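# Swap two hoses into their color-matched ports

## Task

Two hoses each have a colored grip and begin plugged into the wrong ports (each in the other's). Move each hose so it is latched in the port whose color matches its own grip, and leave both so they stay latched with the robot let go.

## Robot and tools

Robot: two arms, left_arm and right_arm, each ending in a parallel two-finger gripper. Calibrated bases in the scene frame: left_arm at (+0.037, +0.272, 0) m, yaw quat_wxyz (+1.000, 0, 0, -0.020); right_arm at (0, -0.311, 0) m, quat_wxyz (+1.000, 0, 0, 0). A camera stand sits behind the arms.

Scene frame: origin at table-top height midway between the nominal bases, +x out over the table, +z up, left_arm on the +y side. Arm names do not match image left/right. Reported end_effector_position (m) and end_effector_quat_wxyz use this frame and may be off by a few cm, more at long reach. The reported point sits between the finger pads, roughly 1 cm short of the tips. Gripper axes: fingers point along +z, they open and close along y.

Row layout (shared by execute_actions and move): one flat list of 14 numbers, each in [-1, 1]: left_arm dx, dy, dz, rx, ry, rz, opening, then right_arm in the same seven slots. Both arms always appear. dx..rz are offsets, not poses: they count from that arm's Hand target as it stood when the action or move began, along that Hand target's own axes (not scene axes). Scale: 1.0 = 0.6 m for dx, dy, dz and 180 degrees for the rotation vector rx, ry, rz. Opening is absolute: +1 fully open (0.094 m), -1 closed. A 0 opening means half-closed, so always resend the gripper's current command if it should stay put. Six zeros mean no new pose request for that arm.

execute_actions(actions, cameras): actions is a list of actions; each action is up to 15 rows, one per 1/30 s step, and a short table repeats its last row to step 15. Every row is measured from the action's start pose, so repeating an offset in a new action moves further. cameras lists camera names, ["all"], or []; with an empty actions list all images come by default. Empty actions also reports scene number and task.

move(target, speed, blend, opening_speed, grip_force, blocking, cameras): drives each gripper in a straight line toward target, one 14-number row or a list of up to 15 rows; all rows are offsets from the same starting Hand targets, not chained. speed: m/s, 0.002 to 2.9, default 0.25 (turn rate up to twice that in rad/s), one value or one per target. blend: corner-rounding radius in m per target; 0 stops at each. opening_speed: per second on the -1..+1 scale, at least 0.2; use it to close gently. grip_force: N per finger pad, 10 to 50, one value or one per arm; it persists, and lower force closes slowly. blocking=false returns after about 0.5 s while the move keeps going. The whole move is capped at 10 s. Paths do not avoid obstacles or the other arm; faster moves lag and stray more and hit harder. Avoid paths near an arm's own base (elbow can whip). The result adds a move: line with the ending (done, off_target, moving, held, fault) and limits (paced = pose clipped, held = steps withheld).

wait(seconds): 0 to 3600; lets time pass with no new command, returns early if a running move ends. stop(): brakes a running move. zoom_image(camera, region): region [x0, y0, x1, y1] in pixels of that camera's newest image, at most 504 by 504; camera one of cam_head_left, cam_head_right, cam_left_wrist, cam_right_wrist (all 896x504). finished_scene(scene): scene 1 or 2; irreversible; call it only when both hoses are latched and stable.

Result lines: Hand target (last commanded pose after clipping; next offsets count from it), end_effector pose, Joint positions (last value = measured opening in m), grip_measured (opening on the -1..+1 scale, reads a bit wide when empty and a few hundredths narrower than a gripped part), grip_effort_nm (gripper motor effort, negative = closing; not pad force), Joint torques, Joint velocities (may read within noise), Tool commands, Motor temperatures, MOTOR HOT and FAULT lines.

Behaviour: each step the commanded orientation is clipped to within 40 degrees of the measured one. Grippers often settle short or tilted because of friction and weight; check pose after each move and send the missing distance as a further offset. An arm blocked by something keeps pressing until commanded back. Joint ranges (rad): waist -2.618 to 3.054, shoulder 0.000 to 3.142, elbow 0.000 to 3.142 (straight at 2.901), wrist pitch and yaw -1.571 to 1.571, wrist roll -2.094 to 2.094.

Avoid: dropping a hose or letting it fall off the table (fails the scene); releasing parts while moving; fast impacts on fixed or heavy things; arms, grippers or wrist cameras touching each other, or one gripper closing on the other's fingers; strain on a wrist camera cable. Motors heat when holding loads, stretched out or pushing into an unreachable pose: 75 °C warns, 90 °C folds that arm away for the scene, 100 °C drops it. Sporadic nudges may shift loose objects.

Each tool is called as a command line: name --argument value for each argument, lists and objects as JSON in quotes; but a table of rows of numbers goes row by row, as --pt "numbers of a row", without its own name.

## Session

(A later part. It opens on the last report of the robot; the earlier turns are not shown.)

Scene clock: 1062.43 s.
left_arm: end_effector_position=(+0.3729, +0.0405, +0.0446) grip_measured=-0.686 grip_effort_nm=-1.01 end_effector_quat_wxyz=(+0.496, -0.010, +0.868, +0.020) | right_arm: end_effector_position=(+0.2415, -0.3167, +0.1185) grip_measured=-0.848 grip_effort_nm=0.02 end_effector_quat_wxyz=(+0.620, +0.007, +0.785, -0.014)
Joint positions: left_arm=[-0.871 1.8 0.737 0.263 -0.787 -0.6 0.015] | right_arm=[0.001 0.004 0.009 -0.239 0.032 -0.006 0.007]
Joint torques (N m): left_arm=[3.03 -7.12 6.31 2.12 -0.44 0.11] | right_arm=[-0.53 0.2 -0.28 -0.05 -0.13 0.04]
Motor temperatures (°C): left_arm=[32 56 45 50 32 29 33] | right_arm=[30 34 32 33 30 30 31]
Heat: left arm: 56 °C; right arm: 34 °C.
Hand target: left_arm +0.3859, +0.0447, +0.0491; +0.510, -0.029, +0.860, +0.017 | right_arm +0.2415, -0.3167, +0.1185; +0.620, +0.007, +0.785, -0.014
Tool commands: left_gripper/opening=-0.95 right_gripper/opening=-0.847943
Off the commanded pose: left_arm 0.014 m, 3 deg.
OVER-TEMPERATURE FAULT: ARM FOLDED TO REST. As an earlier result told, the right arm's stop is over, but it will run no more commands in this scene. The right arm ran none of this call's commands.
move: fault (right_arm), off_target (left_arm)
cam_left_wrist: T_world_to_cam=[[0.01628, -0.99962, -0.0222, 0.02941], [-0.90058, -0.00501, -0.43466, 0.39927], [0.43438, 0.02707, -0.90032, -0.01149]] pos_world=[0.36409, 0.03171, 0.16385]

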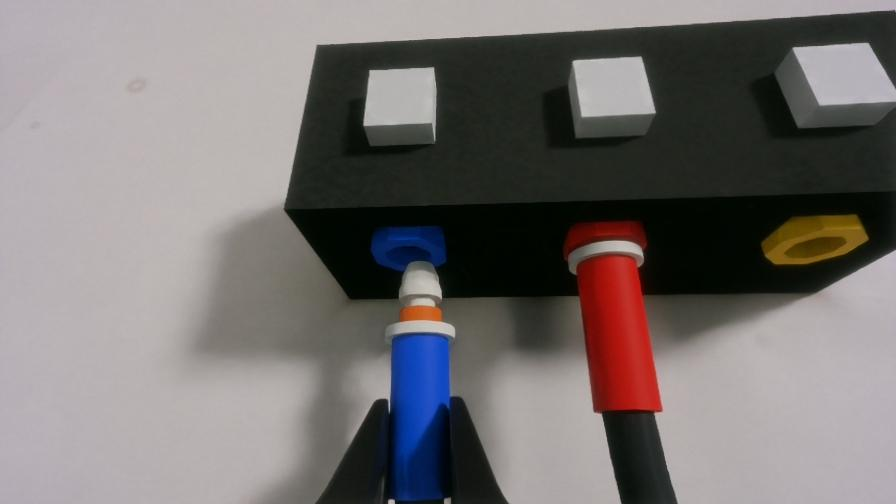

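move --pt "0.01 0 -0.0173 0 0 0 -0.95 0 0 0 0 0 0 -0.848" --pt "0.0018 0.009 -0.022 0 0 0 -0.95 0 0 0 0 0 0 -0.848" --pt "-0.0092 0.008 -0.003 0 0 0 -0.95 0 0 0 0 0 0 -0.848" --cameras '["cam_left_wrist"]' --speed 0.1

zoom_image --camera "cam_left_wrist" --region '[320, 180, 520, 400]'

Scene clock: 1078.97 s.
left_arm: end_effector_position=(+0.3728, +0.0479, +0.0424) grip_measured=-0.686 grip_effort_nm=-1.01 end_effector_quat_wxyz=(+0.493, -0.008, +0.870, +0.025) | right_arm: end_effector_position=(+0.2415, -0.3167, +0.1185) grip_measured=-0.848 grip_effort_nm=0.02 end_effector_quat_wxyz=(+0.620, +0.007, +0.785, -0.014)
Joint positions: left_arm=[-0.857 1.789 0.718 0.267 -0.777 -0.587 0.015] | right_arm=[0.001 0.004 0.009 -0.239 0.032 -0.006 0.007]
Joint torques (N m): left_arm=[2.77 -8.54 7.2 1.98 -0.46 0.12] | right_arm=[-0.53 0.17 -0.4 -0.05 -0.12 0.02]
Motor temperatures (°C): left_arm=[32 56 45 51 31 29 33] | right_arm=[30 34 32 33 30 30 31]
Heat: left arm: 56 °C; right arm: 34 °C.
Hand target: left_arm +0.3866, +0.0496, +0.0548; +0.510, -0.029, +0.860, +0.017 | right_arm +0.2415, -0.3167, +0.1185; +0.620, +0.007, +0.785, -0.014
Tool commands: left_gripper/opening=-0.95 right_gripper/opening=-0.847943
Off the commanded pose: left_arm 0.019 m, 3 deg.
OVER-TEMPERATURE FAULT: ARM FOLDED TO REST. As an earlier result told, the right arm's stop is over, but it will run no more commands in this scene. The right arm ran none of this call's commands.
move: fault (right_arm), off_target (left_arm)
cam_left_wrist: T_world_to_cam=[[0.0171, -0.99934, -0.03196, 0.03681], [-0.90435, -0.00182, -0.42678, 0.39924], [0.42644, 0.0362, -0.90379, -0.01095]] pos_world=[0.36509, 0.03791, 0.16167]

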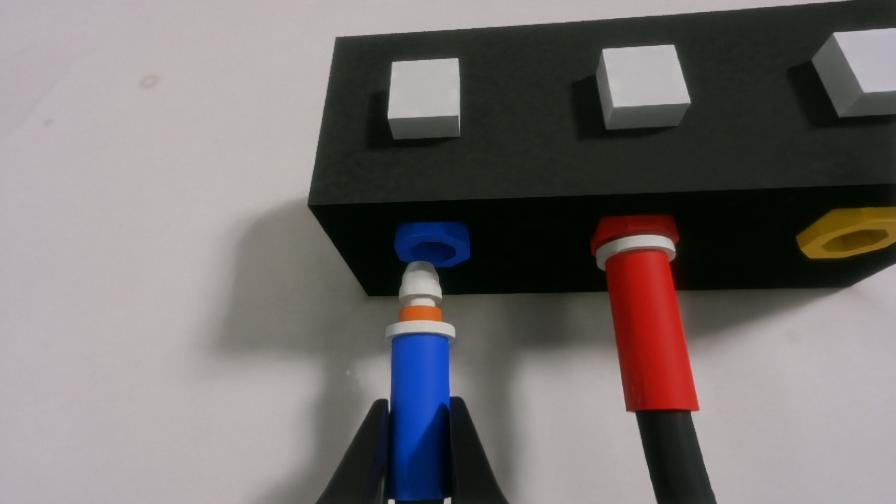

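Scaled by 2.291 from the camera's image (finer frame: 1280x720).

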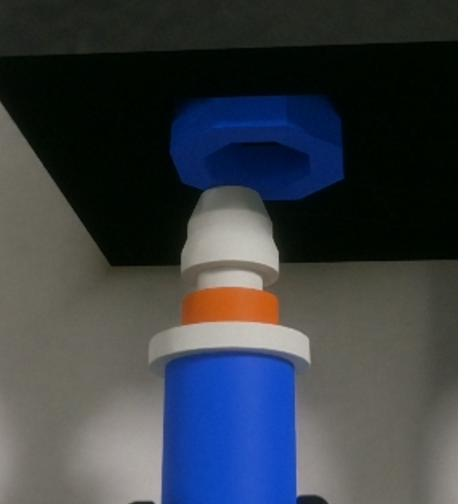

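move --pt "0.0167 0 -0.0289 0 0 0 -0.95 0 0 0 0 0 0 -0.848" --pt "0.0162 -0.0083 -0.0215 0 0 0 -0.95 0 0 0 0 0 0 -0.848" --cameras '["cam_left_wrist"]' --speed 0.1

zoom_image --camera "cam_left_wrist" --region '[320, 180, 520, 400]'

Scene clock: 1091.03 s.
left_arm: end_effector_position=(+0.3680, +0.0471, +0.0454) grip_measured=-0.686 grip_effort_nm=-1.01 end_effector_quat_wxyz=(+0.499, -0.020, +0.866, +0.021) | right_arm: end_effector_position=(+0.2415, -0.3167, +0.1185) grip_measured=-0.848 grip_effort_nm=0.02 end_effector_quat_wxyz=(+0.620, +0.007, +0.785, -0.014)
Joint positions: left_arm=[-0.876 1.778 0.709 0.266 -0.802 -0.623 0.015] | right_arm=[0.001 0.004 0.009 -0.239 0.032 -0.006 0.007]
Joint torques (N m): left_arm=[-0.53 -8.12 6.97 1.64 -0.59 -0.05] | right_arm=[-0.51 0.25 -0.27 -0.03 -0.13 0.03]
Motor temperatures (°C): left_arm=[33 56 45 51 31 29 33] | right_arm=[30 34 32 32 30 30 31]
Heat: left arm: 56 °C; right arm: 34 °C.
Hand target: left_arm +0.3710, +0.0436, +0.0526; +0.510, -0.029, +0.860, +0.017 | right_arm +0.2415, -0.3167, +0.1185; +0.620, +0.007, +0.785, -0.014
Tool commands: left_gripper/opening=-0.95 right_gripper/opening=-0.847943
Off the commanded pose: left_arm 0.008 m, 2 deg.
OVER-TEMPERATURE FAULT: ARM FOLDED TO REST. As an earlier result told, the right arm's stop is over, but it will run no more commands in this scene. The right arm ran none of this call's commands.
move: fault (right_arm)
cam_left_wrist: T_world_to_cam=[[0.03423, -0.99934, -0.0125, 0.02915], [-0.89703, -0.0252, -0.44125, 0.39511], [0.44064, 0.02632, -0.8973, -0.01123]] pos_world=[0.35838, 0.03939, 0.16463]

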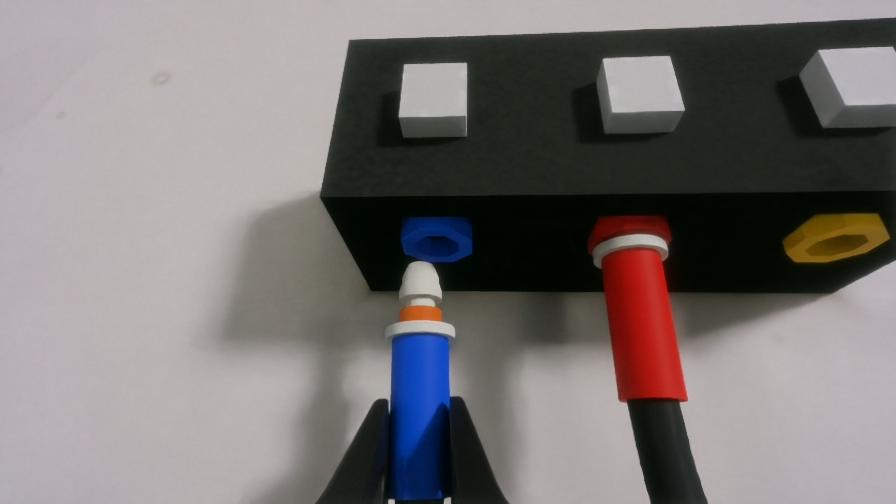

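Scaled by 2.291 from the camera's image (finer frame: 1280x720).

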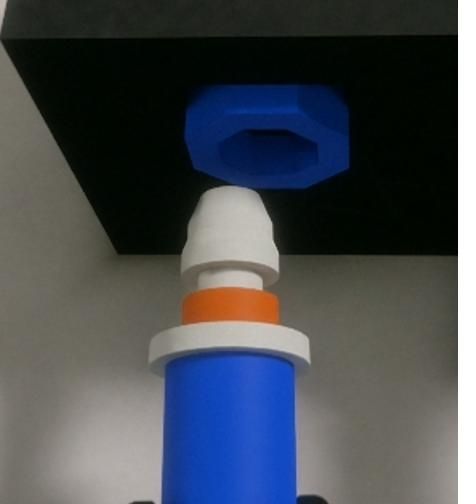

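move --target '[-0.007,-0.009,-0.008,0,0,0,-0.95,0,0,0,0,0,0,-0.848]' --speed 0.1

Scene clock: 1123.40 s.
left_arm: end_effector_position=(+0.3651, +0.0438, +0.0462) grip_measured=-0.686 grip_effort_nm=-1.01 end_effector_quat_wxyz=(+0.497, -0.018, +0.867, +0.024) | right_arm: end_effector_position=(+0.2415, -0.3167, +0.1185) grip_measured=-0.848 grip_effort_nm=0.02 end_effector_quat_wxyz=(+0.620, +0.007, +0.785, -0.014)
Joint positions: left_arm=[-0.891 1.778 0.725 0.227 -0.813 -0.639 0.015] | right_arm=[0.001 0.004 0.009 -0.239 0.032 -0.006 0.007]
Joint torques (N m): left_arm=[-0.61 -8.95 7.87 1.52 -0.62 -0.06] | right_arm=[-0.5 0.27 -0.29 -0.04 -0.15 0.03]
Heat: left arm: 54 °C; right arm: 34 °C.
Hand target: left_arm +0.3692, +0.0381, +0.0585; +0.510, -0.029, +0.860, +0.017 | right_arm +0.2415, -0.3167, +0.1185; +0.620, +0.007, +0.785, -0.014
Tool commands: left_gripper/opening=-0.95 right_gripper/opening=-0.847943
Off the commanded pose: left_arm 0.014 m, 2 deg.
OVER-TEMPERATURE FAULT: ARM FOLDED TO REST. As an earlier result told, the right arm's stop is over, but it will run no more commands in this scene. The right arm ran none of this call's commands.
move: fault (right_arm), off_target (left_arm)

move --pt "-0.0087 -0.001 -0.005 0.002 -0.005 0.001 -0.95 0 0 0 0 0 0 -0.848" --pt "-0.0195 -0.001 0.0138 0.002 -0.005 0.001 -0.95 0 0 0 0 0 0 -0.848" --speed 0.1 --cameras '["cam_left_wrist"]'

zoom_image --camera "cam_left_wrist" --region '[320, 180, 520, 400]'

Scene clock: 1136.77 s.
left_arm: end_effector_position=(+0.3727, +0.0446, +0.0523) grip_measured=-0.686 grip_effort_nm=-1.01 end_effector_quat_wxyz=(+0.503, -0.015, +0.864, +0.029) | right_arm: end_effector_position=(+0.2415, -0.3167, +0.1185) grip_measured=-0.848 grip_effort_nm=0.02 end_effector_quat_wxyz=(+0.620, +0.007, +0.785, -0.014)
Joint positions: left_arm=[-0.874 1.778 0.739 0.239 -0.815 -0.602 0.015] | right_arm=[0.001 0.004 0.009 -0.239 0.032 -0.006 0.007]
Joint torques (N m): left_arm=[0.94 -8.64 8.1 1.82 -0.36 0.1] | right_arm=[-0.54 0.23 -0.24 -0.04 -0.13 0.04]
Motor temperatures (°C): left_arm=[32 55 46 48 31 29 33] | right_arm=[30 34 31 32 30 30 30]
Heat: left arm: 55 °C; right arm: 34 °C.
Hand target: left_arm +0.3821, +0.0383, +0.0648; +0.516, -0.026, +0.856, +0.015 | right_arm +0.2415, -0.3167, +0.1185; +0.620, +0.007, +0.785, -0.014
Tool commands: left_gripper/opening=-0.95 right_gripper/opening=-0.847943
Off the commanded pose: left_arm 0.017 m, 3 deg.
OVER-TEMPERATURE FAULT: ARM FOLDED TO REST. As an earlier result told, the right arm's stop is over, but it will run no more commands in this scene. The right arm ran none of this call's commands.
move: fault (right_arm), off_target (left_arm)
cam_left_wrist: T_world_to_cam=[[0.03395, -0.99888, -0.03301, 0.02761], [-0.89341, -0.01553, -0.44898, 0.40103], [0.44797, 0.04474, -0.89293, -0.01079]] pos_world=[0.36218, 0.03429, 0.17133]

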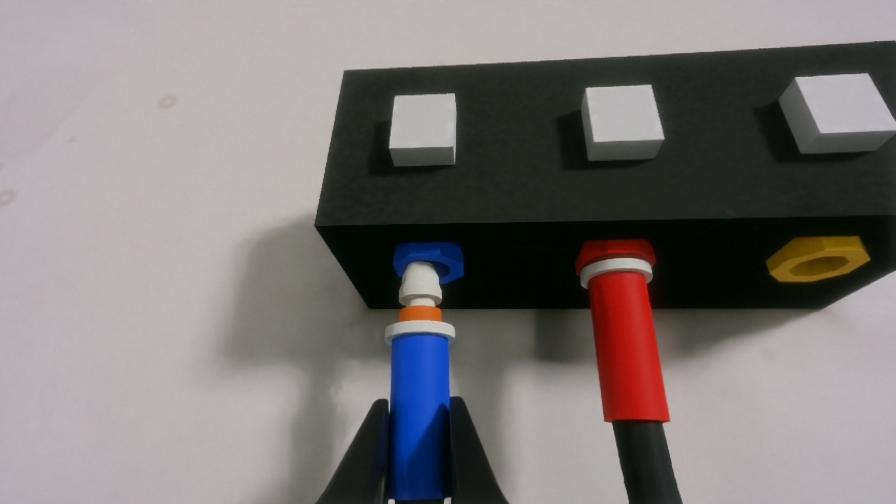

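Scaled by 2.291 from the camera's image (finer frame: 1280x720).

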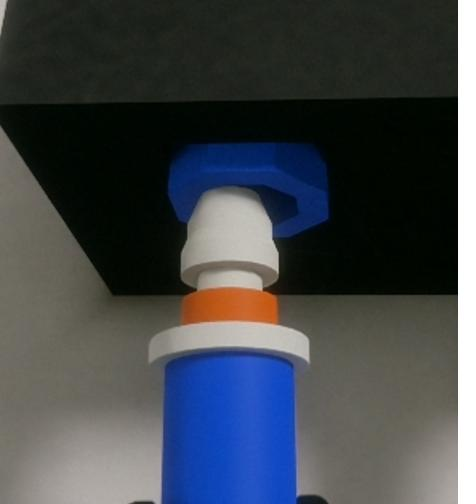

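move --pt "0.0045 -0.0005 -0.007 0 0 0 -0.95 0 0 0 0 0 0 -0.848" --pt "0.0085 -0.006 -0.005 0.003 0 0.002 -0.95 0 0 0 0 0 0 -0.848" --pt "0.0005 -0.0055 0.009 0.003 0 0.002 -0.95 0 0 0 0 0 0 -0.848" --speed 0.1 --cameras '["cam_left_wrist"]'

zoom_image --camera "cam_left_wrist" --region '[320, 180, 520, 400]'

Scene clock: 1144.50 s.
left_arm: end_effector_position=(+0.3764, +0.0428, +0.0522) grip_measured=-0.686 grip_effort_nm=-1.01 end_effector_quat_wxyz=(+0.502, -0.010, +0.864, +0.025) | right_arm: end_effector_position=(+0.2415, -0.3167, +0.1185) grip_measured=-0.848 grip_effort_nm=0.02 end_effector_quat_wxyz=(+0.620, +0.007, +0.785, -0.014)
Joint positions: left_arm=[-0.864 1.784 0.744 0.255 -0.797 -0.582 0.015] | right_arm=[0.001 0.004 0.009 -0.239 0.032 -0.006 0.007]
Joint torques (N m): left_arm=[0.81 -7.39 8.5 1.96 -0.4 0.11] | right_arm=[-0.47 0.28 -0.2 -0.04 -0.15 0.02]
Motor temperatures (°C): left_arm=[32 55 46 48 31 29 33] | right_arm=[30 33 31 31 30 30 30]
Heat: left arm: 55 °C; right arm: 33 °C.
Hand target: left_arm +0.3870, +0.0354, +0.0621; +0.517, -0.021, +0.856, +0.013 | right_arm +0.2415, -0.3167, +0.1185; +0.620, +0.007, +0.785, -0.014
Tool commands: left_gripper/opening=-0.95 right_gripper/opening=-0.847943
Off the commanded pose: left_arm 0.016 m, 3 deg.
OVER-TEMPERATURE FAULT: ARM FOLDED TO REST. As an earlier result told, the right arm's stop is over, but it will run no more commands in this scene. The right arm ran none of this call's commands.
move: fault (right_arm), off_target (left_arm)
cam_left_wrist: T_world_to_cam=[[0.02183, -0.99928, -0.03108, 0.03022], [-0.89455, -0.00564, -0.44693, 0.40411], [0.44643, 0.03756, -0.89403, -0.01153]] pos_world=[0.36599, 0.03291, 0.17124]

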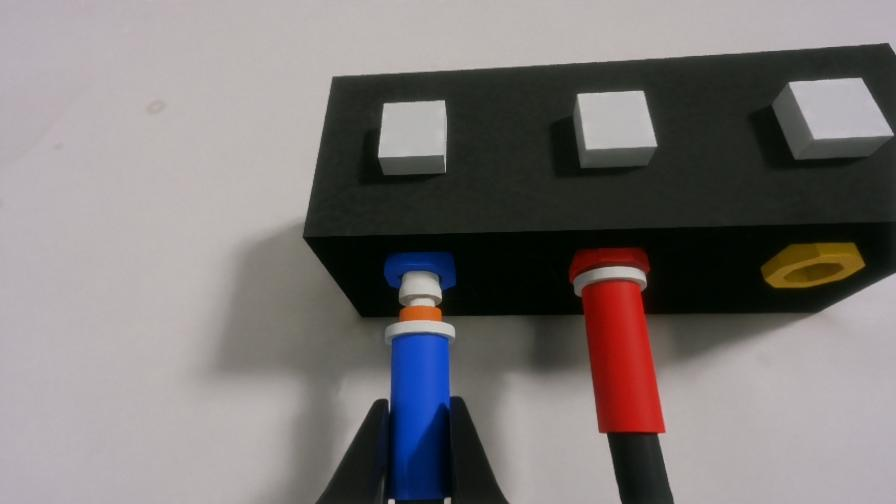

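Scaled by 2.291 from the camera's image (finer frame: 1280x720).

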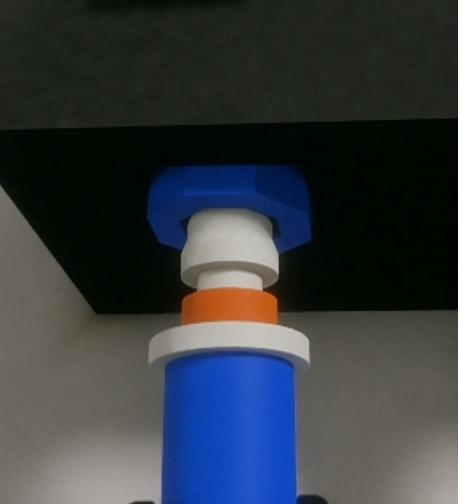

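move --pt "-0.058 0.003 0.082 0 -0.03 0 -1 0 0 0 0 0 0 -0.848" --pt "-0.163 0 0.216 -0.01 -0.06 -0.03 -1 0 0 0 0 0 0 -0.848" --pt "-0.03 0 0.022 0 0 0 -1 0 0 0 0 0 0 -0.848" --speed '[0.2,0.35,0.3]' --blend '[0.01,0,0]' --cameras '["cam_left_wrist"]'

zoom_image --camera "cam_left_wrist" --region '[320, 180, 520, 400]'

Scene clock: 1159.47 s.
left_arm: end_effector_position=(+0.3892, +0.0446, +0.0443) grip_measured=-0.687 grip_effort_nm=-1.01 end_effector_quat_wxyz=(+0.455, +0.022, +0.889, +0.034) | right_arm: end_effector_position=(+0.2415, -0.3167, +0.1185) grip_measured=-0.848 grip_effort_nm=0.02 end_effector_quat_wxyz=(+0.620, +0.007, +0.785, -0.014)
Joint positions: left_arm=[-0.799 1.799 0.823 0.125 -0.683 -0.523 0.015] | right_arm=[0.001 0.004 0.009 -0.239 0.032 -0.006 0.007]
Joint torques (N m): left_arm=[-0.69 -9.06 6.79 2.85 -1.21 -0.18] | right_arm=[-0.53 0.2 -0.32 -0.06 -0.14 0.04]
Motor temperatures (°C): left_arm=[34 54 47 53 31 29 33] | right_arm=[30 33 31 31 30 30 30]
Heat: left arm: 54 °C; right arm: 33 °C.
Hand target: left_arm +0.4070, +0.0364, +0.0718; +0.517, -0.021, +0.856, +0.013 | right_arm +0.2415, -0.3167, +0.1185; +0.620, +0.007, +0.785, -0.014
Tool commands: left_gripper/opening=-1.0 right_gripper/opening=-0.847943
Off the commanded pose: left_arm 0.034 m, 10 deg.
OVER-TEMPERATURE FAULT: ARM FOLDED TO REST. As an earlier result told, the right arm's stop is over, but it will run no more commands in this scene. The right arm ran none of this call's commands.
move: fault (right_arm), off_target (left_arm)
cam_left_wrist: T_world_to_cam=[[-0.02904, -0.99667, -0.07626, 0.05318], [-0.9366, 0.05378, -0.34625, 0.42135], [0.3492, 0.06137, -0.93504, 0.0142]] pos_world=[0.39122, 0.02947, 0.16323]

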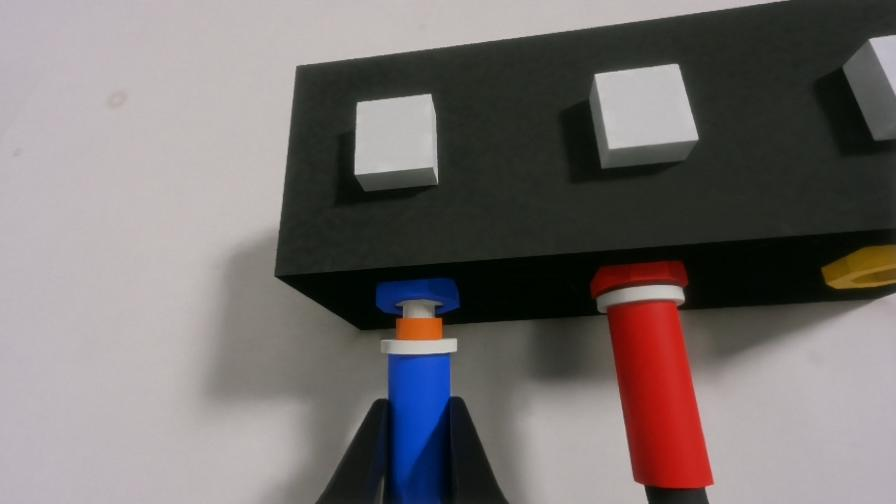

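Scaled by 2.291 from the camera's image (finer frame: 1280x720).

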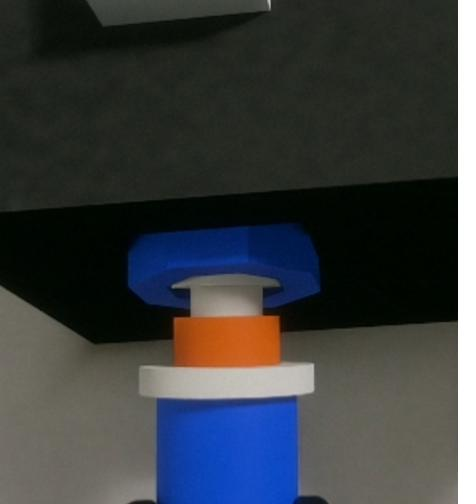

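move --pt "-0.0133 0.008 -0.018 0 -0.045 0 -1 0 0 0 0 0 0 -0.848" --pt "-0.051 0.008 0.0487 0 -0.055 0 -1 0 0 0 0 0 0 -0.848" --speed 0.15 --cameras '["cam_left_wrist"]'

zoom_image --camera "cam_left_wrist" --region '[320, 180, 520, 400]'

Scene clock: 1173.57 s.
left_arm: end_effector_position=(+0.3891, +0.0480, +0.0412) grip_measured=-0.687 grip_effort_nm=-1.01 end_effector_quat_wxyz=(+0.506, +0.054, +0.859, +0.048) | right_arm: end_effector_position=(+0.2415, -0.3167, +0.1185) grip_measured=-0.848 grip_effort_nm=0.02 end_effector_quat_wxyz=(+0.620, +0.007, +0.785, -0.014)
Joint positions: left_arm=[-0.815 1.83 0.708 0.404 -0.746 -0.377 0.015] | right_arm=[0.001 0.004 0.009 -0.239 0.032 -0.006 0.007]
Joint torques (N m): left_arm=[7.62 -6.15 12.34 3.81 -0.79 0.37] | right_arm=[-0.53 0.27 -0.28 -0.06 -0.14 0.02]
Motor temperatures (°C): left_arm=[33 58 46 54 33 29 33] | right_arm=[30 33 31 31 30 30 30]
Heat: left arm: 58 °C; right arm: 33 °C.
Hand target: left_arm +0.4468, +0.0432, +0.0854; +0.589, -0.020, +0.808, +0.015 | right_arm +0.2415, -0.3167, +0.1185; +0.620, +0.007, +0.785, -0.014
Tool commands: left_gripper/opening=-1.0 right_gripper/opening=-0.847943
Off the commanded pose: left_arm 0.073 m, 15 deg.
OVER-TEMPERATURE FAULT: ARM FOLDED TO REST. As an earlier result told, the right arm's stop is over, but it will run no more commands in this scene. The right arm ran none of this call's commands.
move: fault (right_arm), off_target (left_arm)
cam_left_wrist: T_world_to_cam=[[-0.06497, -0.98871, -0.13505, 0.07231], [-0.88593, 0.11943, -0.44818, 0.4013], [0.45925, 0.09053, -0.88368, -0.03511]] pos_world=[0.37635, 0.02674, 0.1586]

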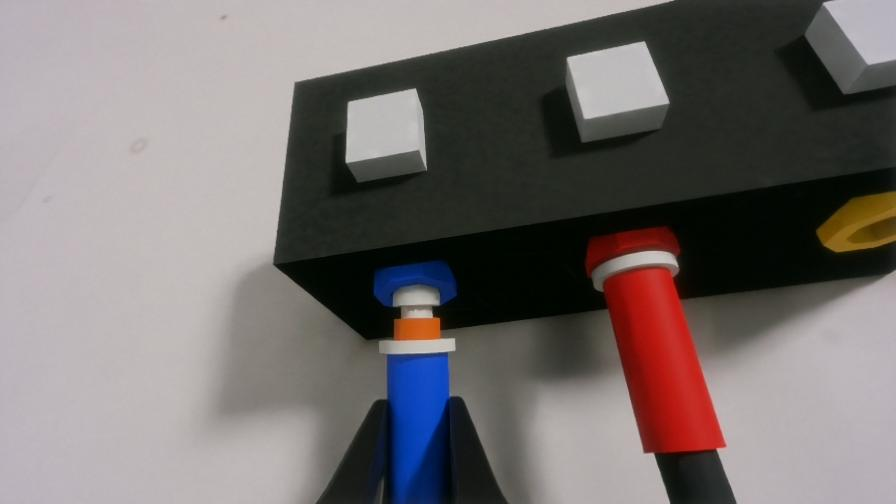

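Scaled by 2.291 from the camera's image (finer frame: 1280x720).

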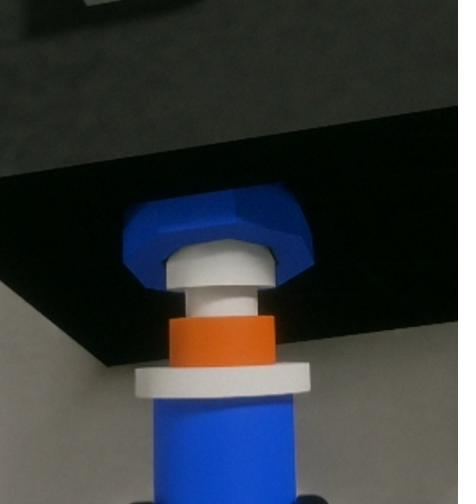

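move --target '[0.0623,-0.0133,-0.085,0,0.0545,0,-1,0,0,0,0,0,0,-0.848]' --speed 0.15 --cameras '["cam_left_wrist"]'

zoom_image --camera "cam_left_wrist" --region '[320, 180, 520, 400]'

Scene clock: 1195.03 s.
left_arm: end_effector_position=(+0.3805, +0.0417, +0.0403) grip_measured=-0.687 grip_effort_nm=-1.01 end_effector_quat_wxyz=(+0.492, -0.002, +0.870, +0.033) | right_arm: end_effector_position=(+0.2415, -0.3167, +0.1185) grip_measured=-0.848 grip_effort_nm=0.02 end_effector_quat_wxyz=(+0.620, +0.007, +0.785, -0.014)
Joint positions: left_arm=[-0.852 1.829 0.761 0.262 -0.78 -0.568 0.015] | right_arm=[0.001 0.004 0.009 -0.239 0.032 -0.006 0.007]
Joint torques (N m): left_arm=[-0.85 -11.52 8.13 1.69 -0.63 -0.06] | right_arm=[-0.47 0.24 -0.36 -0.06 -0.15 0.04]
Motor temperatures (°C): left_arm=[35 54 54 69 32 29 34] | right_arm=[30 33 31 31 30 30 30]
Heat: left arm: 69 °C; right arm: 33 °C.
Hand target: left_arm +0.3873, +0.0322, +0.0654; +0.517, -0.021, +0.855, +0.013 | right_arm +0.2415, -0.3167, +0.1185; +0.620, +0.007, +0.785, -0.014
Tool commands: left_gripper/opening=-1.0 right_gripper/opening=-0.847943
Off the commanded pose: left_arm 0.028 m, 5 deg.
OVER-TEMPERATURE FAULT: ARM FOLDED TO REST. As an earlier result told, the right arm's stop is over, but it will run no more commands in this scene. The right arm ran none of this call's commands.
move: fault (right_arm), off_target (left_arm)
cam_left_wrist: T_world_to_cam=[[0.01391, -0.99853, -0.05241, 0.03244], [-0.9046, 0.00977, -0.42615, 0.40486], [0.42604, 0.05334, -0.90313, -0.01644]] pos_world=[0.37279, 0.02932, 0.15938]

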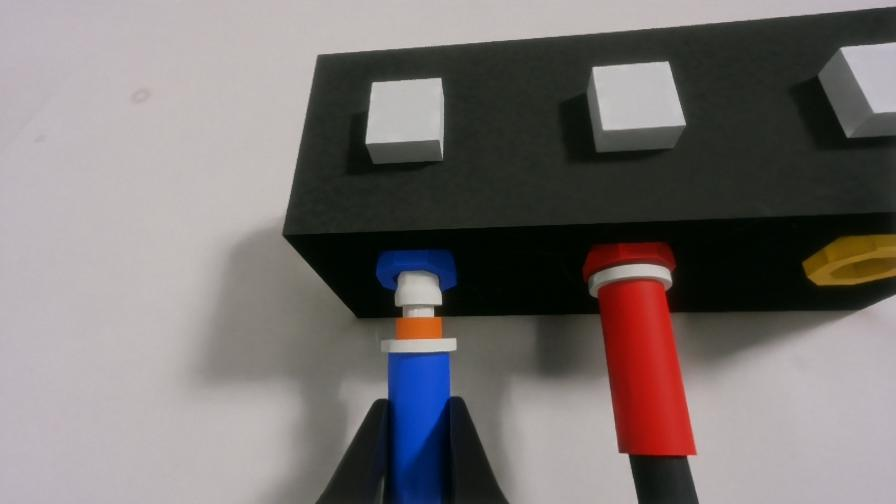

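Scaled by 2.291 from the camera's image (finer frame: 1280x720).

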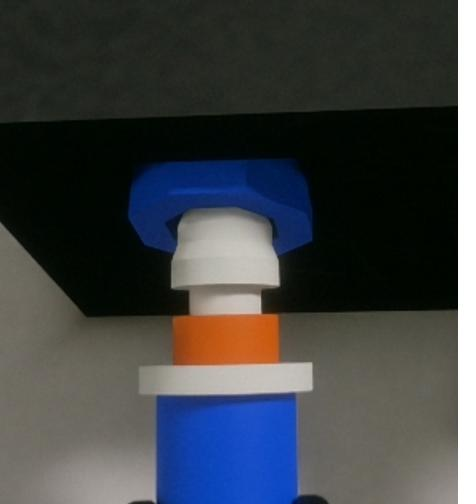

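move --target '[-0.0213,0.005,-0.0168,0,0.075,0,-1,0,0,0,0,0,0,-0.848]' --speed 0.1 --cameras '["cam_left_wrist"]'

zoom_image --camera "cam_left_wrist" --region '[320, 180, 520, 400]'

Scene clock: 1220.30 s.
left_arm: end_effector_position=(+0.3768, +0.0398, +0.0637) grip_measured=-0.687 grip_effort_nm=-1.00 end_effector_quat_wxyz=(+0.400, -0.008, +0.916, +0.028) | right_arm: end_effector_position=(+0.2415, -0.3167, +0.1185) grip_measured=-0.848 grip_effort_nm=0.02 end_effector_quat_wxyz=(+0.620, +0.007, +0.785, -0.014)
Joint positions: left_arm=[-0.813 1.745 0.965 -0.218 -0.631 -0.678 0.015] | right_arm=[0.001 0.004 0.009 -0.239 0.032 -0.006 0.007]
Joint torques (N m): left_arm=[0.76 -10.78 9.05 1.39 -0.32 -0.06] | right_arm=[-0.49 0.17 -0.28 -0.05 -0.13 0.04]
Motor temperatures (°C): left_arm=[33 58 49 57 32 29 34] | right_arm=[30 33 30 30 30 30 30]
Heat: left arm: 58 °C; right arm: 33 °C.
Hand target: left_arm +0.3841, +0.0350, +0.0814; +0.413, -0.023, +0.910, +0.010 | right_arm +0.2415, -0.3167, +0.1185; +0.620, +0.007, +0.785, -0.014
Tool commands: left_gripper/opening=-1.0 right_gripper/opening=-0.847943
Off the commanded pose: left_arm 0.020 m, 3 deg.
OVER-TEMPERATURE FAULT: ARM FOLDED TO REST. As an earlier result told, the right arm's stop is over, but it will run no more commands in this scene. The right arm ran none of this call's commands.
move: fault (right_arm), off_target (left_arm)
cam_left_wrist: T_world_to_cam=[[0.01738, -0.99912, -0.03814, 0.02967], [-0.97278, -0.00808, -0.2316, 0.42548], [0.23108, 0.04113, -0.97206, 0.08468]] pos_world=[0.39381, 0.0296, 0.18198]

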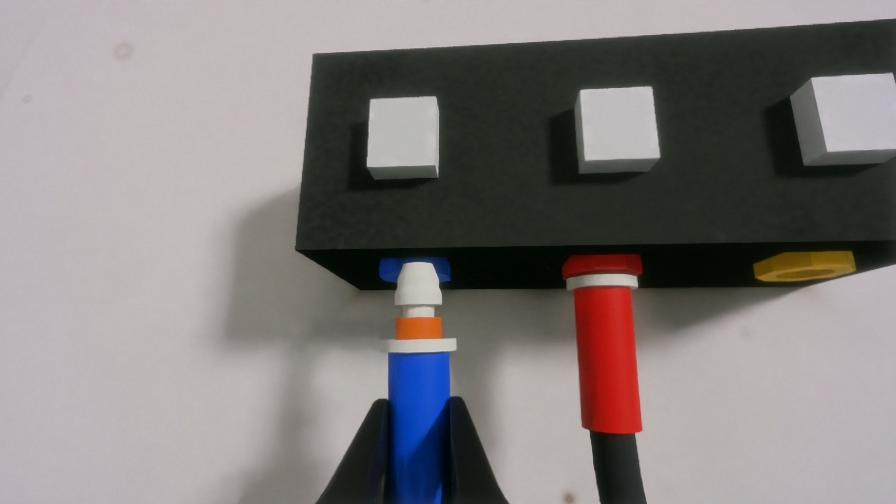

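Scaled by 2.291 from the camera's image (finer frame: 1280x720).

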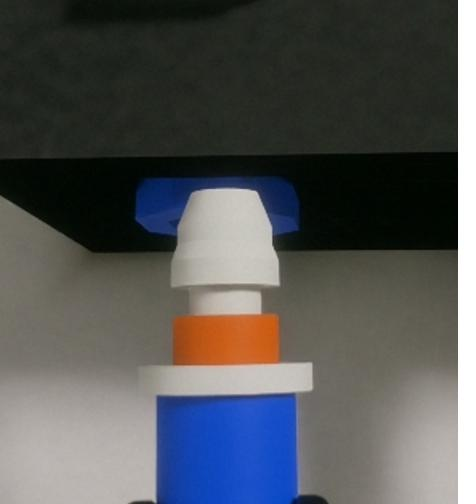

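move --pt "0.0131 0 -0.0151 0 0 0 -1 0 0 0 0 0 0 -0.848" --pt "0.0315 0 0.0005 0 0 0 -1 0 0 0 0 0 0 -0.848" --speed 0.1 --cameras '["cam_left_wrist"]'

zoom_image --camera "cam_left_wrist" --region '[320, 180, 520, 400]'

Scene clock: 1229.00 s.
left_arm: end_effector_position=(+0.3726, +0.0349, +0.0686) grip_measured=-0.687 grip_effort_nm=-1.01 end_effector_quat_wxyz=(+0.408, -0.019, +0.913, +0.010) | right_arm: end_effector_position=(+0.2415, -0.3167, +0.1185) grip_measured=-0.848 grip_effort_nm=0.02 end_effector_quat_wxyz=(+0.620, +0.007, +0.785, -0.014)
Joint positions: left_arm=[-0.829 1.722 0.947 -0.197 -0.631 -0.71 0.015] | right_arm=[0.001 0.004 0.009 -0.239 0.032 -0.006 0.007]
Joint torques (N m): left_arm=[-0.66 -8.1 5.64 1.58 -0.51 -0.06] | right_arm=[-0.53 0.24 -0.32 -0.06 -0.14 0.03]
Motor temperatures (°C): left_arm=[33 59 50 54 31 29 34] | right_arm=[30 33 30 30 30 30 30]
Heat: left arm: 59 °C; right arm: 33 °C.
Hand target: left_arm +0.3719, +0.0345, +0.0670; +0.413, -0.023, +0.910, +0.010 | right_arm +0.2415, -0.3167, +0.1185; +0.620, +0.007, +0.785, -0.014
Tool commands: left_gripper/opening=-1.0 right_gripper/opening=-0.847943
Off the commanded pose: left_arm 0.002 m, 1 deg.
OVER-TEMPERATURE FAULT: ARM FOLDED TO REST. As an earlier result told, the right arm's stop is over, but it will run no more commands in this scene. The right arm ran none of this call's commands.
move: fault (right_arm)
cam_left_wrist: T_world_to_cam=[[0.02299, -0.99972, 0.00493, 0.02006], [-0.96833, -0.02349, -0.24856, 0.42245], [0.2486, 0.00094, -0.96861, 0.08531]] pos_world=[0.3874, 0.0299, 0.18753]

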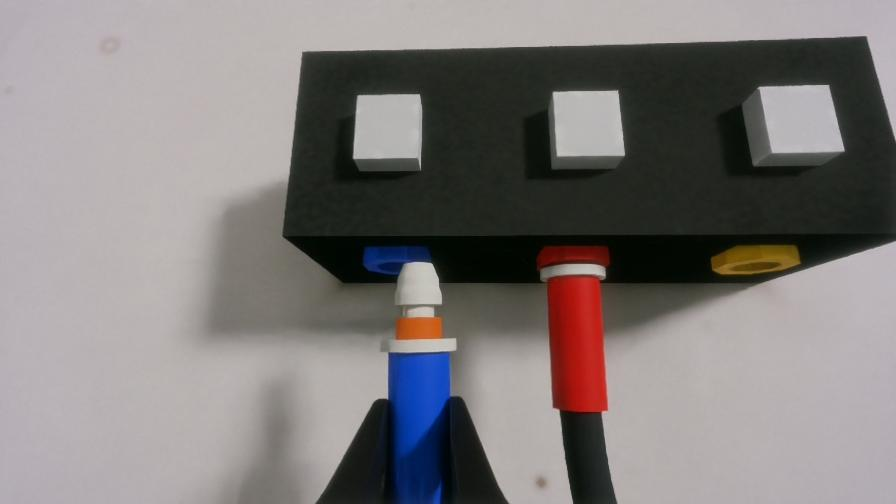

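Scaled by 2.291 from the camera's image (finer frame: 1280x720).

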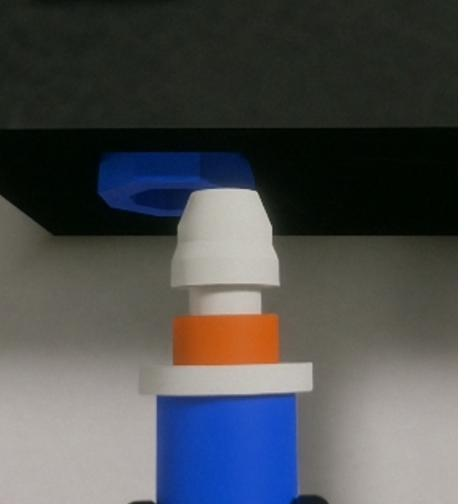

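move --target '[0.0195,0.0117,0.017,0,0,0,-1,0,0,0,0,0,0,-0.848]' --speed 0.1 --cameras '["cam_left_wrist"]'

zoom_image --camera "cam_left_wrist" --region '[320, 180, 520, 400]'

Scene clock: 1249.27 s.
left_arm: end_effector_position=(+0.3696, +0.0384, +0.0558) grip_measured=-0.687 grip_effort_nm=-1.01 end_effector_quat_wxyz=(+0.412, -0.021, +0.911, +0.005) | right_arm: end_effector_position=(+0.2415, -0.3167, +0.1185) grip_measured=-0.848 grip_effort_nm=0.02 end_effector_quat_wxyz=(+0.620, +0.007, +0.785, -0.014)
Joint positions: left_arm=[-0.829 1.73 0.889 -0.117 -0.631 -0.71 0.015] | right_arm=[0.001 0.004 0.009 -0.239 0.032 -0.006 0.007]
Joint torques (N m): left_arm=[0.68 -7.39 5.55 1.62 -0.42 0.08] | right_arm=[-0.54 0.21 -0.23 -0.02 -0.14 0.03]
Motor temperatures (°C): left_arm=[33 58 46 52 31 29 34] | right_arm=[30 32 30 30 30 30 30]
Heat: left arm: 58 °C; right arm: 32 °C.
Hand target: left_arm +0.3715, +0.0415, +0.0515; +0.413, -0.023, +0.910, +0.010 | right_arm +0.2415, -0.3167, +0.1185; +0.620, +0.007, +0.785, -0.014
Tool commands: left_gripper/opening=-1.0 right_gripper/opening=-0.847943
Off the commanded pose: left_arm 0.006 m, 1 deg.
OVER-TEMPERATURE FAULT: ARM FOLDED TO REST. As an earlier result told, the right arm's stop is over, but it will run no more commands in this scene. The right arm ran none of this call's commands.
move: fault (right_arm)
cam_left_wrist: T_world_to_cam=[[0.02292, -0.99962, 0.01529, 0.02313], [-0.96616, -0.02608, -0.25664, 0.41631], [0.25694, -0.00889, -0.96639, 0.0708]] pos_world=[0.3835, 0.03461, 0.17491]

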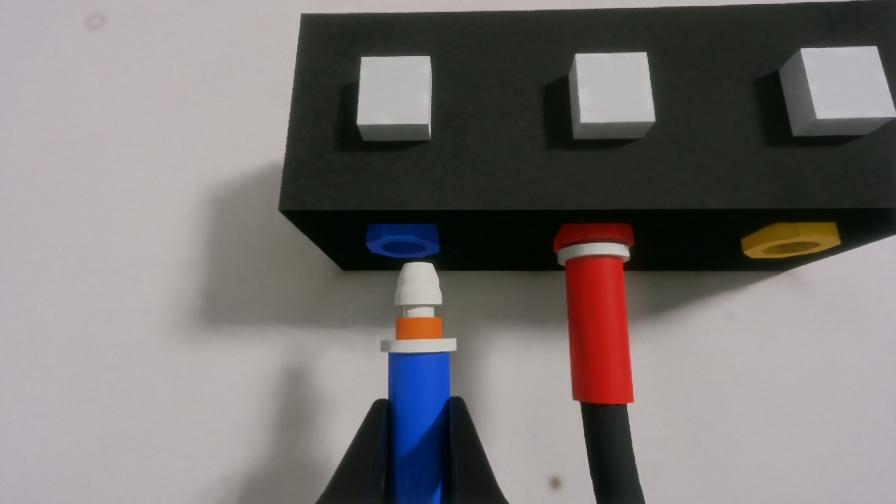

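Scaled by 2.291 from the camera's image (finer frame: 1280x720).

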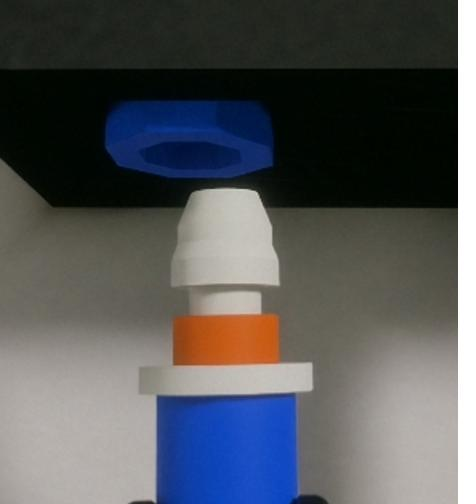

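move --pt "0.0072 0.0083 0.0018 0 0 0 -1 0 0 0 0 0 0 -0.848" --pt "-0.006 0.0083 0.017 0 0 0 -1 0 0 0 0 0 0 -0.848" --speed 0.08 --cameras '["cam_left_wrist"]'

zoom_image --camera "cam_left_wrist" --region '[320, 180, 520, 400]'

Scene clock: 1263.93 s.
left_arm: end_effector_position=(+0.3751, +0.0517, +0.0448) grip_measured=-0.687 grip_effort_nm=-1.01 end_effector_quat_wxyz=(+0.407, -0.021, +0.913, +0.017) | right_arm: end_effector_position=(+0.2415, -0.3167, +0.1185) grip_measured=-0.848 grip_effort_nm=0.02 end_effector_quat_wxyz=(+0.620, +0.007, +0.785, -0.014)
Joint positions: left_arm=[-0.792 1.745 0.859 -0.076 -0.62 -0.677 0.015] | right_arm=[0.001 0.004 0.009 -0.239 0.032 -0.006 0.007]
Joint torques (N m): left_arm=[0.5 -7.27 7.82 1.65 -0.34 0.11] | right_arm=[-0.47 0.27 -0.27 -0.03 -0.13 0.03]
Motor temperatures (°C): left_arm=[32 58 46 51 31 29 34] | right_arm=[30 32 30 30 30 30 30]
Heat: left arm: 58 °C; right arm: 32 °C.
Hand target: left_arm +0.3814, +0.0469, +0.0474; +0.413, -0.022, +0.910, +0.010 | right_arm +0.2415, -0.3167, +0.1185; +0.620, +0.007, +0.785, -0.014
Tool commands: left_gripper/opening=-1.0 right_gripper/opening=-0.847943
Off the commanded pose: left_arm 0.008 m, 1 deg.
OVER-TEMPERATURE FAULT: ARM FOLDED TO REST. As an earlier result told, the right arm's stop is over, but it will run no more commands in this scene. The right arm ran none of this call's commands.
move: fault (right_arm)
cam_left_wrist: T_world_to_cam=[[0.0316, -0.99948, -0.00593, 0.03411], [-0.96838, -0.02915, -0.24777, 0.41963], [0.24747, 0.01357, -0.9688, 0.06138]] pos_world=[0.3901, 0.04549, 0.16364]

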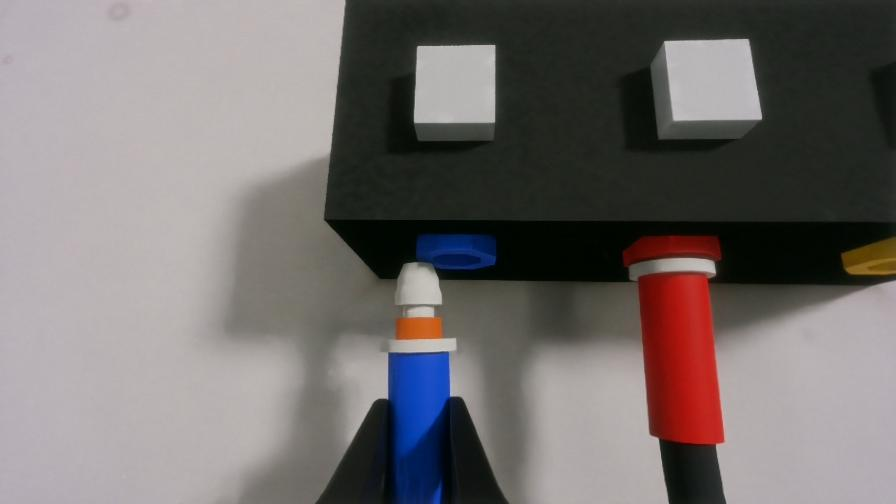

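Scaled by 2.291 from the camera's image (finer frame: 1280x720).

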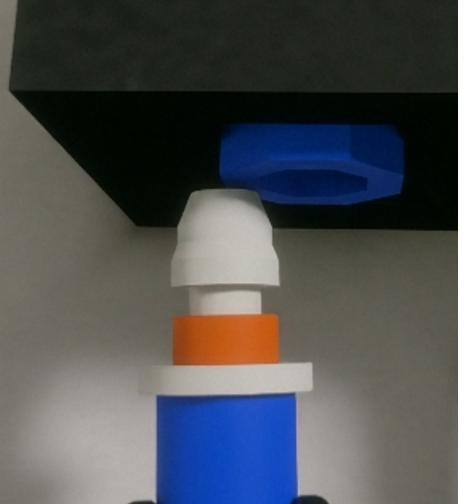

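move --pt "0.0095 -0.002 -0.015 0 0 0 -1 0 0 0 0 0 0 -0.848" --pt "0.0025 -0.0133 -0.0178 0 0 0 -1 0 0 0 0 0 0 -0.848" --speed 0.08

Scene clock: 1273.73 s.
left_arm: end_effector_position=(+0.3684, +0.0445, +0.0450) grip_measured=-0.687 grip_effort_nm=-1.01 end_effector_quat_wxyz=(+0.402, -0.016, +0.915, +0.014) | right_arm: end_effector_position=(+0.2415, -0.3167, +0.1185) grip_measured=-0.848 grip_effort_nm=0.02 end_effector_quat_wxyz=(+0.620, +0.007, +0.785, -0.014)
Joint positions: left_arm=[-0.817 1.745 0.871 -0.108 -0.62 -0.699 0.015] | right_arm=[0.001 0.004 0.009 -0.239 0.032 -0.006 0.007]
Joint torques (N m): left_arm=[-0.81 -8.17 8.58 1.38 -0.57 -0.05] | right_arm=[-0.5 0.28 -0.29 -0.04 -0.15 0.04]
Motor temperatures (°C): left_arm=[32 57 47 50 31 29 34] | right_arm=[30 32 30 30 30 30 30]
Heat: left arm: 57 °C; right arm: 32 °C.
Hand target: left_arm +0.3728, +0.0385, +0.0534; +0.413, -0.022, +0.910, +0.010 | right_arm +0.2415, -0.3167, +0.1185; +0.620, +0.007, +0.785, -0.014
Tool commands: left_gripper/opening=-1.0 right_gripper/opening=-0.847943
Off the commanded pose: left_arm 0.011 m, 2 deg.
OVER-TEMPERATURE FAULT: ARM FOLDED TO REST. As an earlier result told, the right arm's stop is over, but it will run no more commands in this scene. The right arm ran none of this call's commands.
move: fault (right_arm), off_target (left_arm)

move --target '[-0.0113,-0.0015,-0.0098,0,-0.004,0,-1,0,0,0,0,0,0,-0.848]' --speed 0.08 --cameras '["cam_left_wrist"]'

zoom_image --camera "cam_left_wrist" --region '[320, 180, 520, 400]'

Scene clock: 1284.10 s.
left_arm: end_effector_position=(+0.3674, +0.0439, +0.0467) grip_measured=-0.687 grip_effort_nm=-1.01 end_effector_quat_wxyz=(+0.402, -0.013, +0.915, +0.019) | right_arm: end_effector_position=(+0.2415, -0.3167, +0.1185) grip_measured=-0.848 grip_effort_nm=0.02 end_effector_quat_wxyz=(+0.620, +0.007, +0.785, -0.014)
Joint positions: left_arm=[-0.823 1.745 0.882 -0.129 -0.629 -0.699 0.015] | right_arm=[0.001 0.004 0.009 -0.239 0.032 -0.006 0.007]
Joint torques (N m): left_arm=[-0.69 -9.78 8.61 1.33 -0.61 -0.04] | right_arm=[-0.54 0.21 -0.23 -0.05 -0.14 0.03]
Motor temperatures (°C): left_arm=[32 56 48 49 31 29 34] | right_arm=[30 32 30 30 30 30 30]
Heat: left arm: 56 °C; right arm: 32 °C.
Hand target: left_arm +0.3728, +0.0376, +0.0623; +0.419, -0.022, +0.908, +0.010 | right_arm +0.2415, -0.3167, +0.1185; +0.620, +0.007, +0.785, -0.014
Tool commands: left_gripper/opening=-1.0 right_gripper/opening=-0.847943
Off the commanded pose: left_arm 0.018 m, 3 deg.
OVER-TEMPERATURE FAULT: ARM FOLDED TO REST. As an earlier result told, the right arm's stop is over, but it will run no more commands in this scene. The right arm ran none of this call's commands.
move: fault (right_arm), off_target (left_arm)
cam_left_wrist: T_world_to_cam=[[0.02018, -0.99965, -0.01728, 0.0313], [-0.97179, -0.01555, -0.23534, 0.41253], [0.23499, 0.02154, -0.97176, 0.06961]] pos_world=[0.38391, 0.0362, 0.16527]

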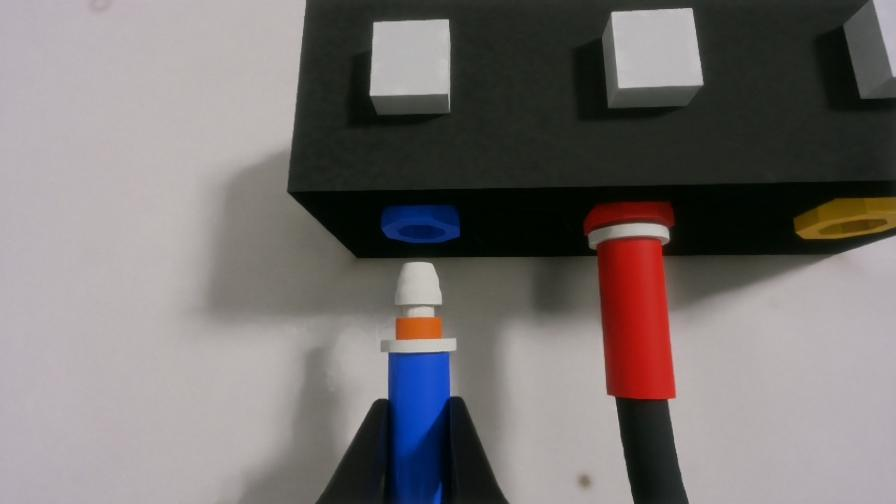

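Scaled by 2.291 from the camera's image (finer frame: 1280x720).

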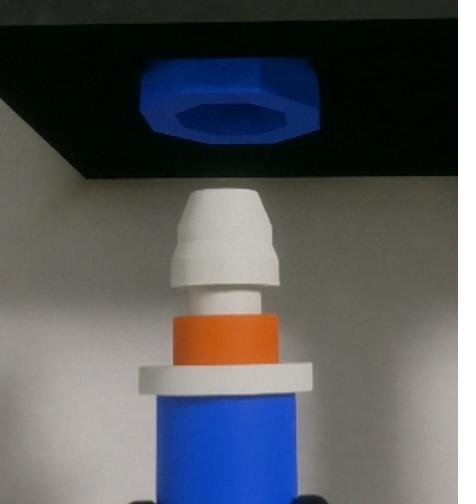

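move --pt "-0.012 0 -0.009 0 0 0 -1 0 0 0 0 0 0 -0.848" --pt "-0.022 0 0.0025 0 0 0 -1 0 0 0 0 0 0 -0.848" --speed 0.1 --cameras '["cam_left_wrist"]'

zoom_image --camera "cam_left_wrist" --region '[320, 180, 520, 400]'

Scene clock: 1295.63 s.
left_arm: end_effector_position=(+0.3738, +0.0420, +0.0591) grip_measured=-0.687 grip_effort_nm=-1.01 end_effector_quat_wxyz=(+0.405, -0.015, +0.914, +0.019) | right_arm: end_effector_position=(+0.2415, -0.3167, +0.1185) grip_measured=-0.848 grip_effort_nm=0.02 end_effector_quat_wxyz=(+0.620, +0.007, +0.785, -0.014)
Joint positions: left_arm=[-0.814 1.734 0.921 -0.165 -0.63 -0.689 0.015] | right_arm=[0.001 0.004 0.009 -0.239 0.032 -0.006 0.007]
Joint torques (N m): left_arm=[0.81 -9.14 8.8 1.51 -0.43 0.06] | right_arm=[-0.5 0.24 -0.31 -0.05 -0.13 0.02]
Motor temperatures (°C): left_arm=[32 57 49 48 31 29 34] | right_arm=[30 32 30 30 30 30 30]
Heat: left arm: 57 °C; right arm: 32 °C.
Hand target: left_arm +0.3825, +0.0380, +0.0713; +0.419, -0.022, +0.908, +0.010 | right_arm +0.2415, -0.3167, +0.1185; +0.620, +0.007, +0.785, -0.014
Tool commands: left_gripper/opening=-1.0 right_gripper/opening=-0.847943
Off the commanded pose: left_arm 0.016 m, 2 deg.
OVER-TEMPERATURE FAULT: ARM FOLDED TO REST. As an earlier result told, the right arm's stop is over, but it will run no more commands in this scene. The right arm ran none of this call's commands.
move: fault (right_arm), off_target (left_arm)
cam_left_wrist: T_world_to_cam=[[0.02303, -0.99962, -0.01484, 0.02836], [-0.96976, -0.01873, -0.24335, 0.42153], [0.24299, 0.02, -0.96982, 0.07707]] pos_world=[0.3894, 0.0347, 0.17775]

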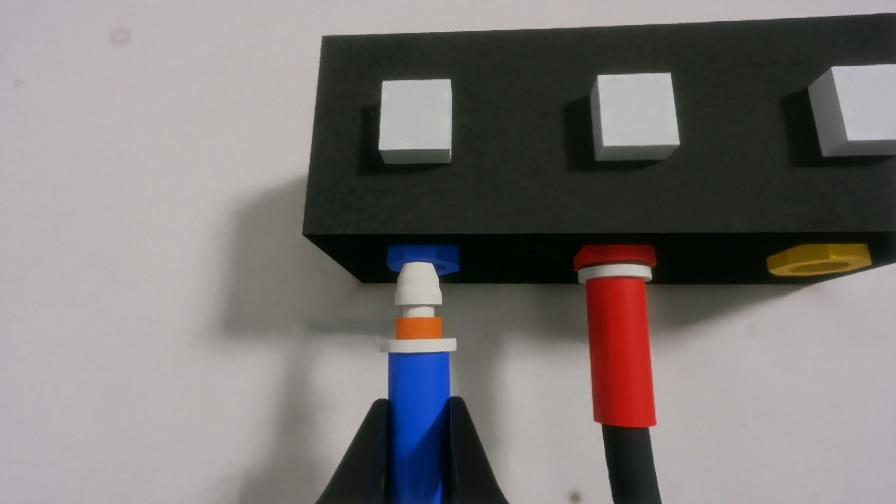

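Scaled by 2.291 from the camera's image (finer frame: 1280x720).

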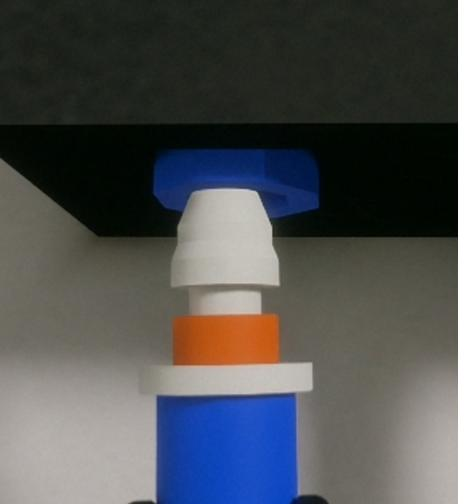

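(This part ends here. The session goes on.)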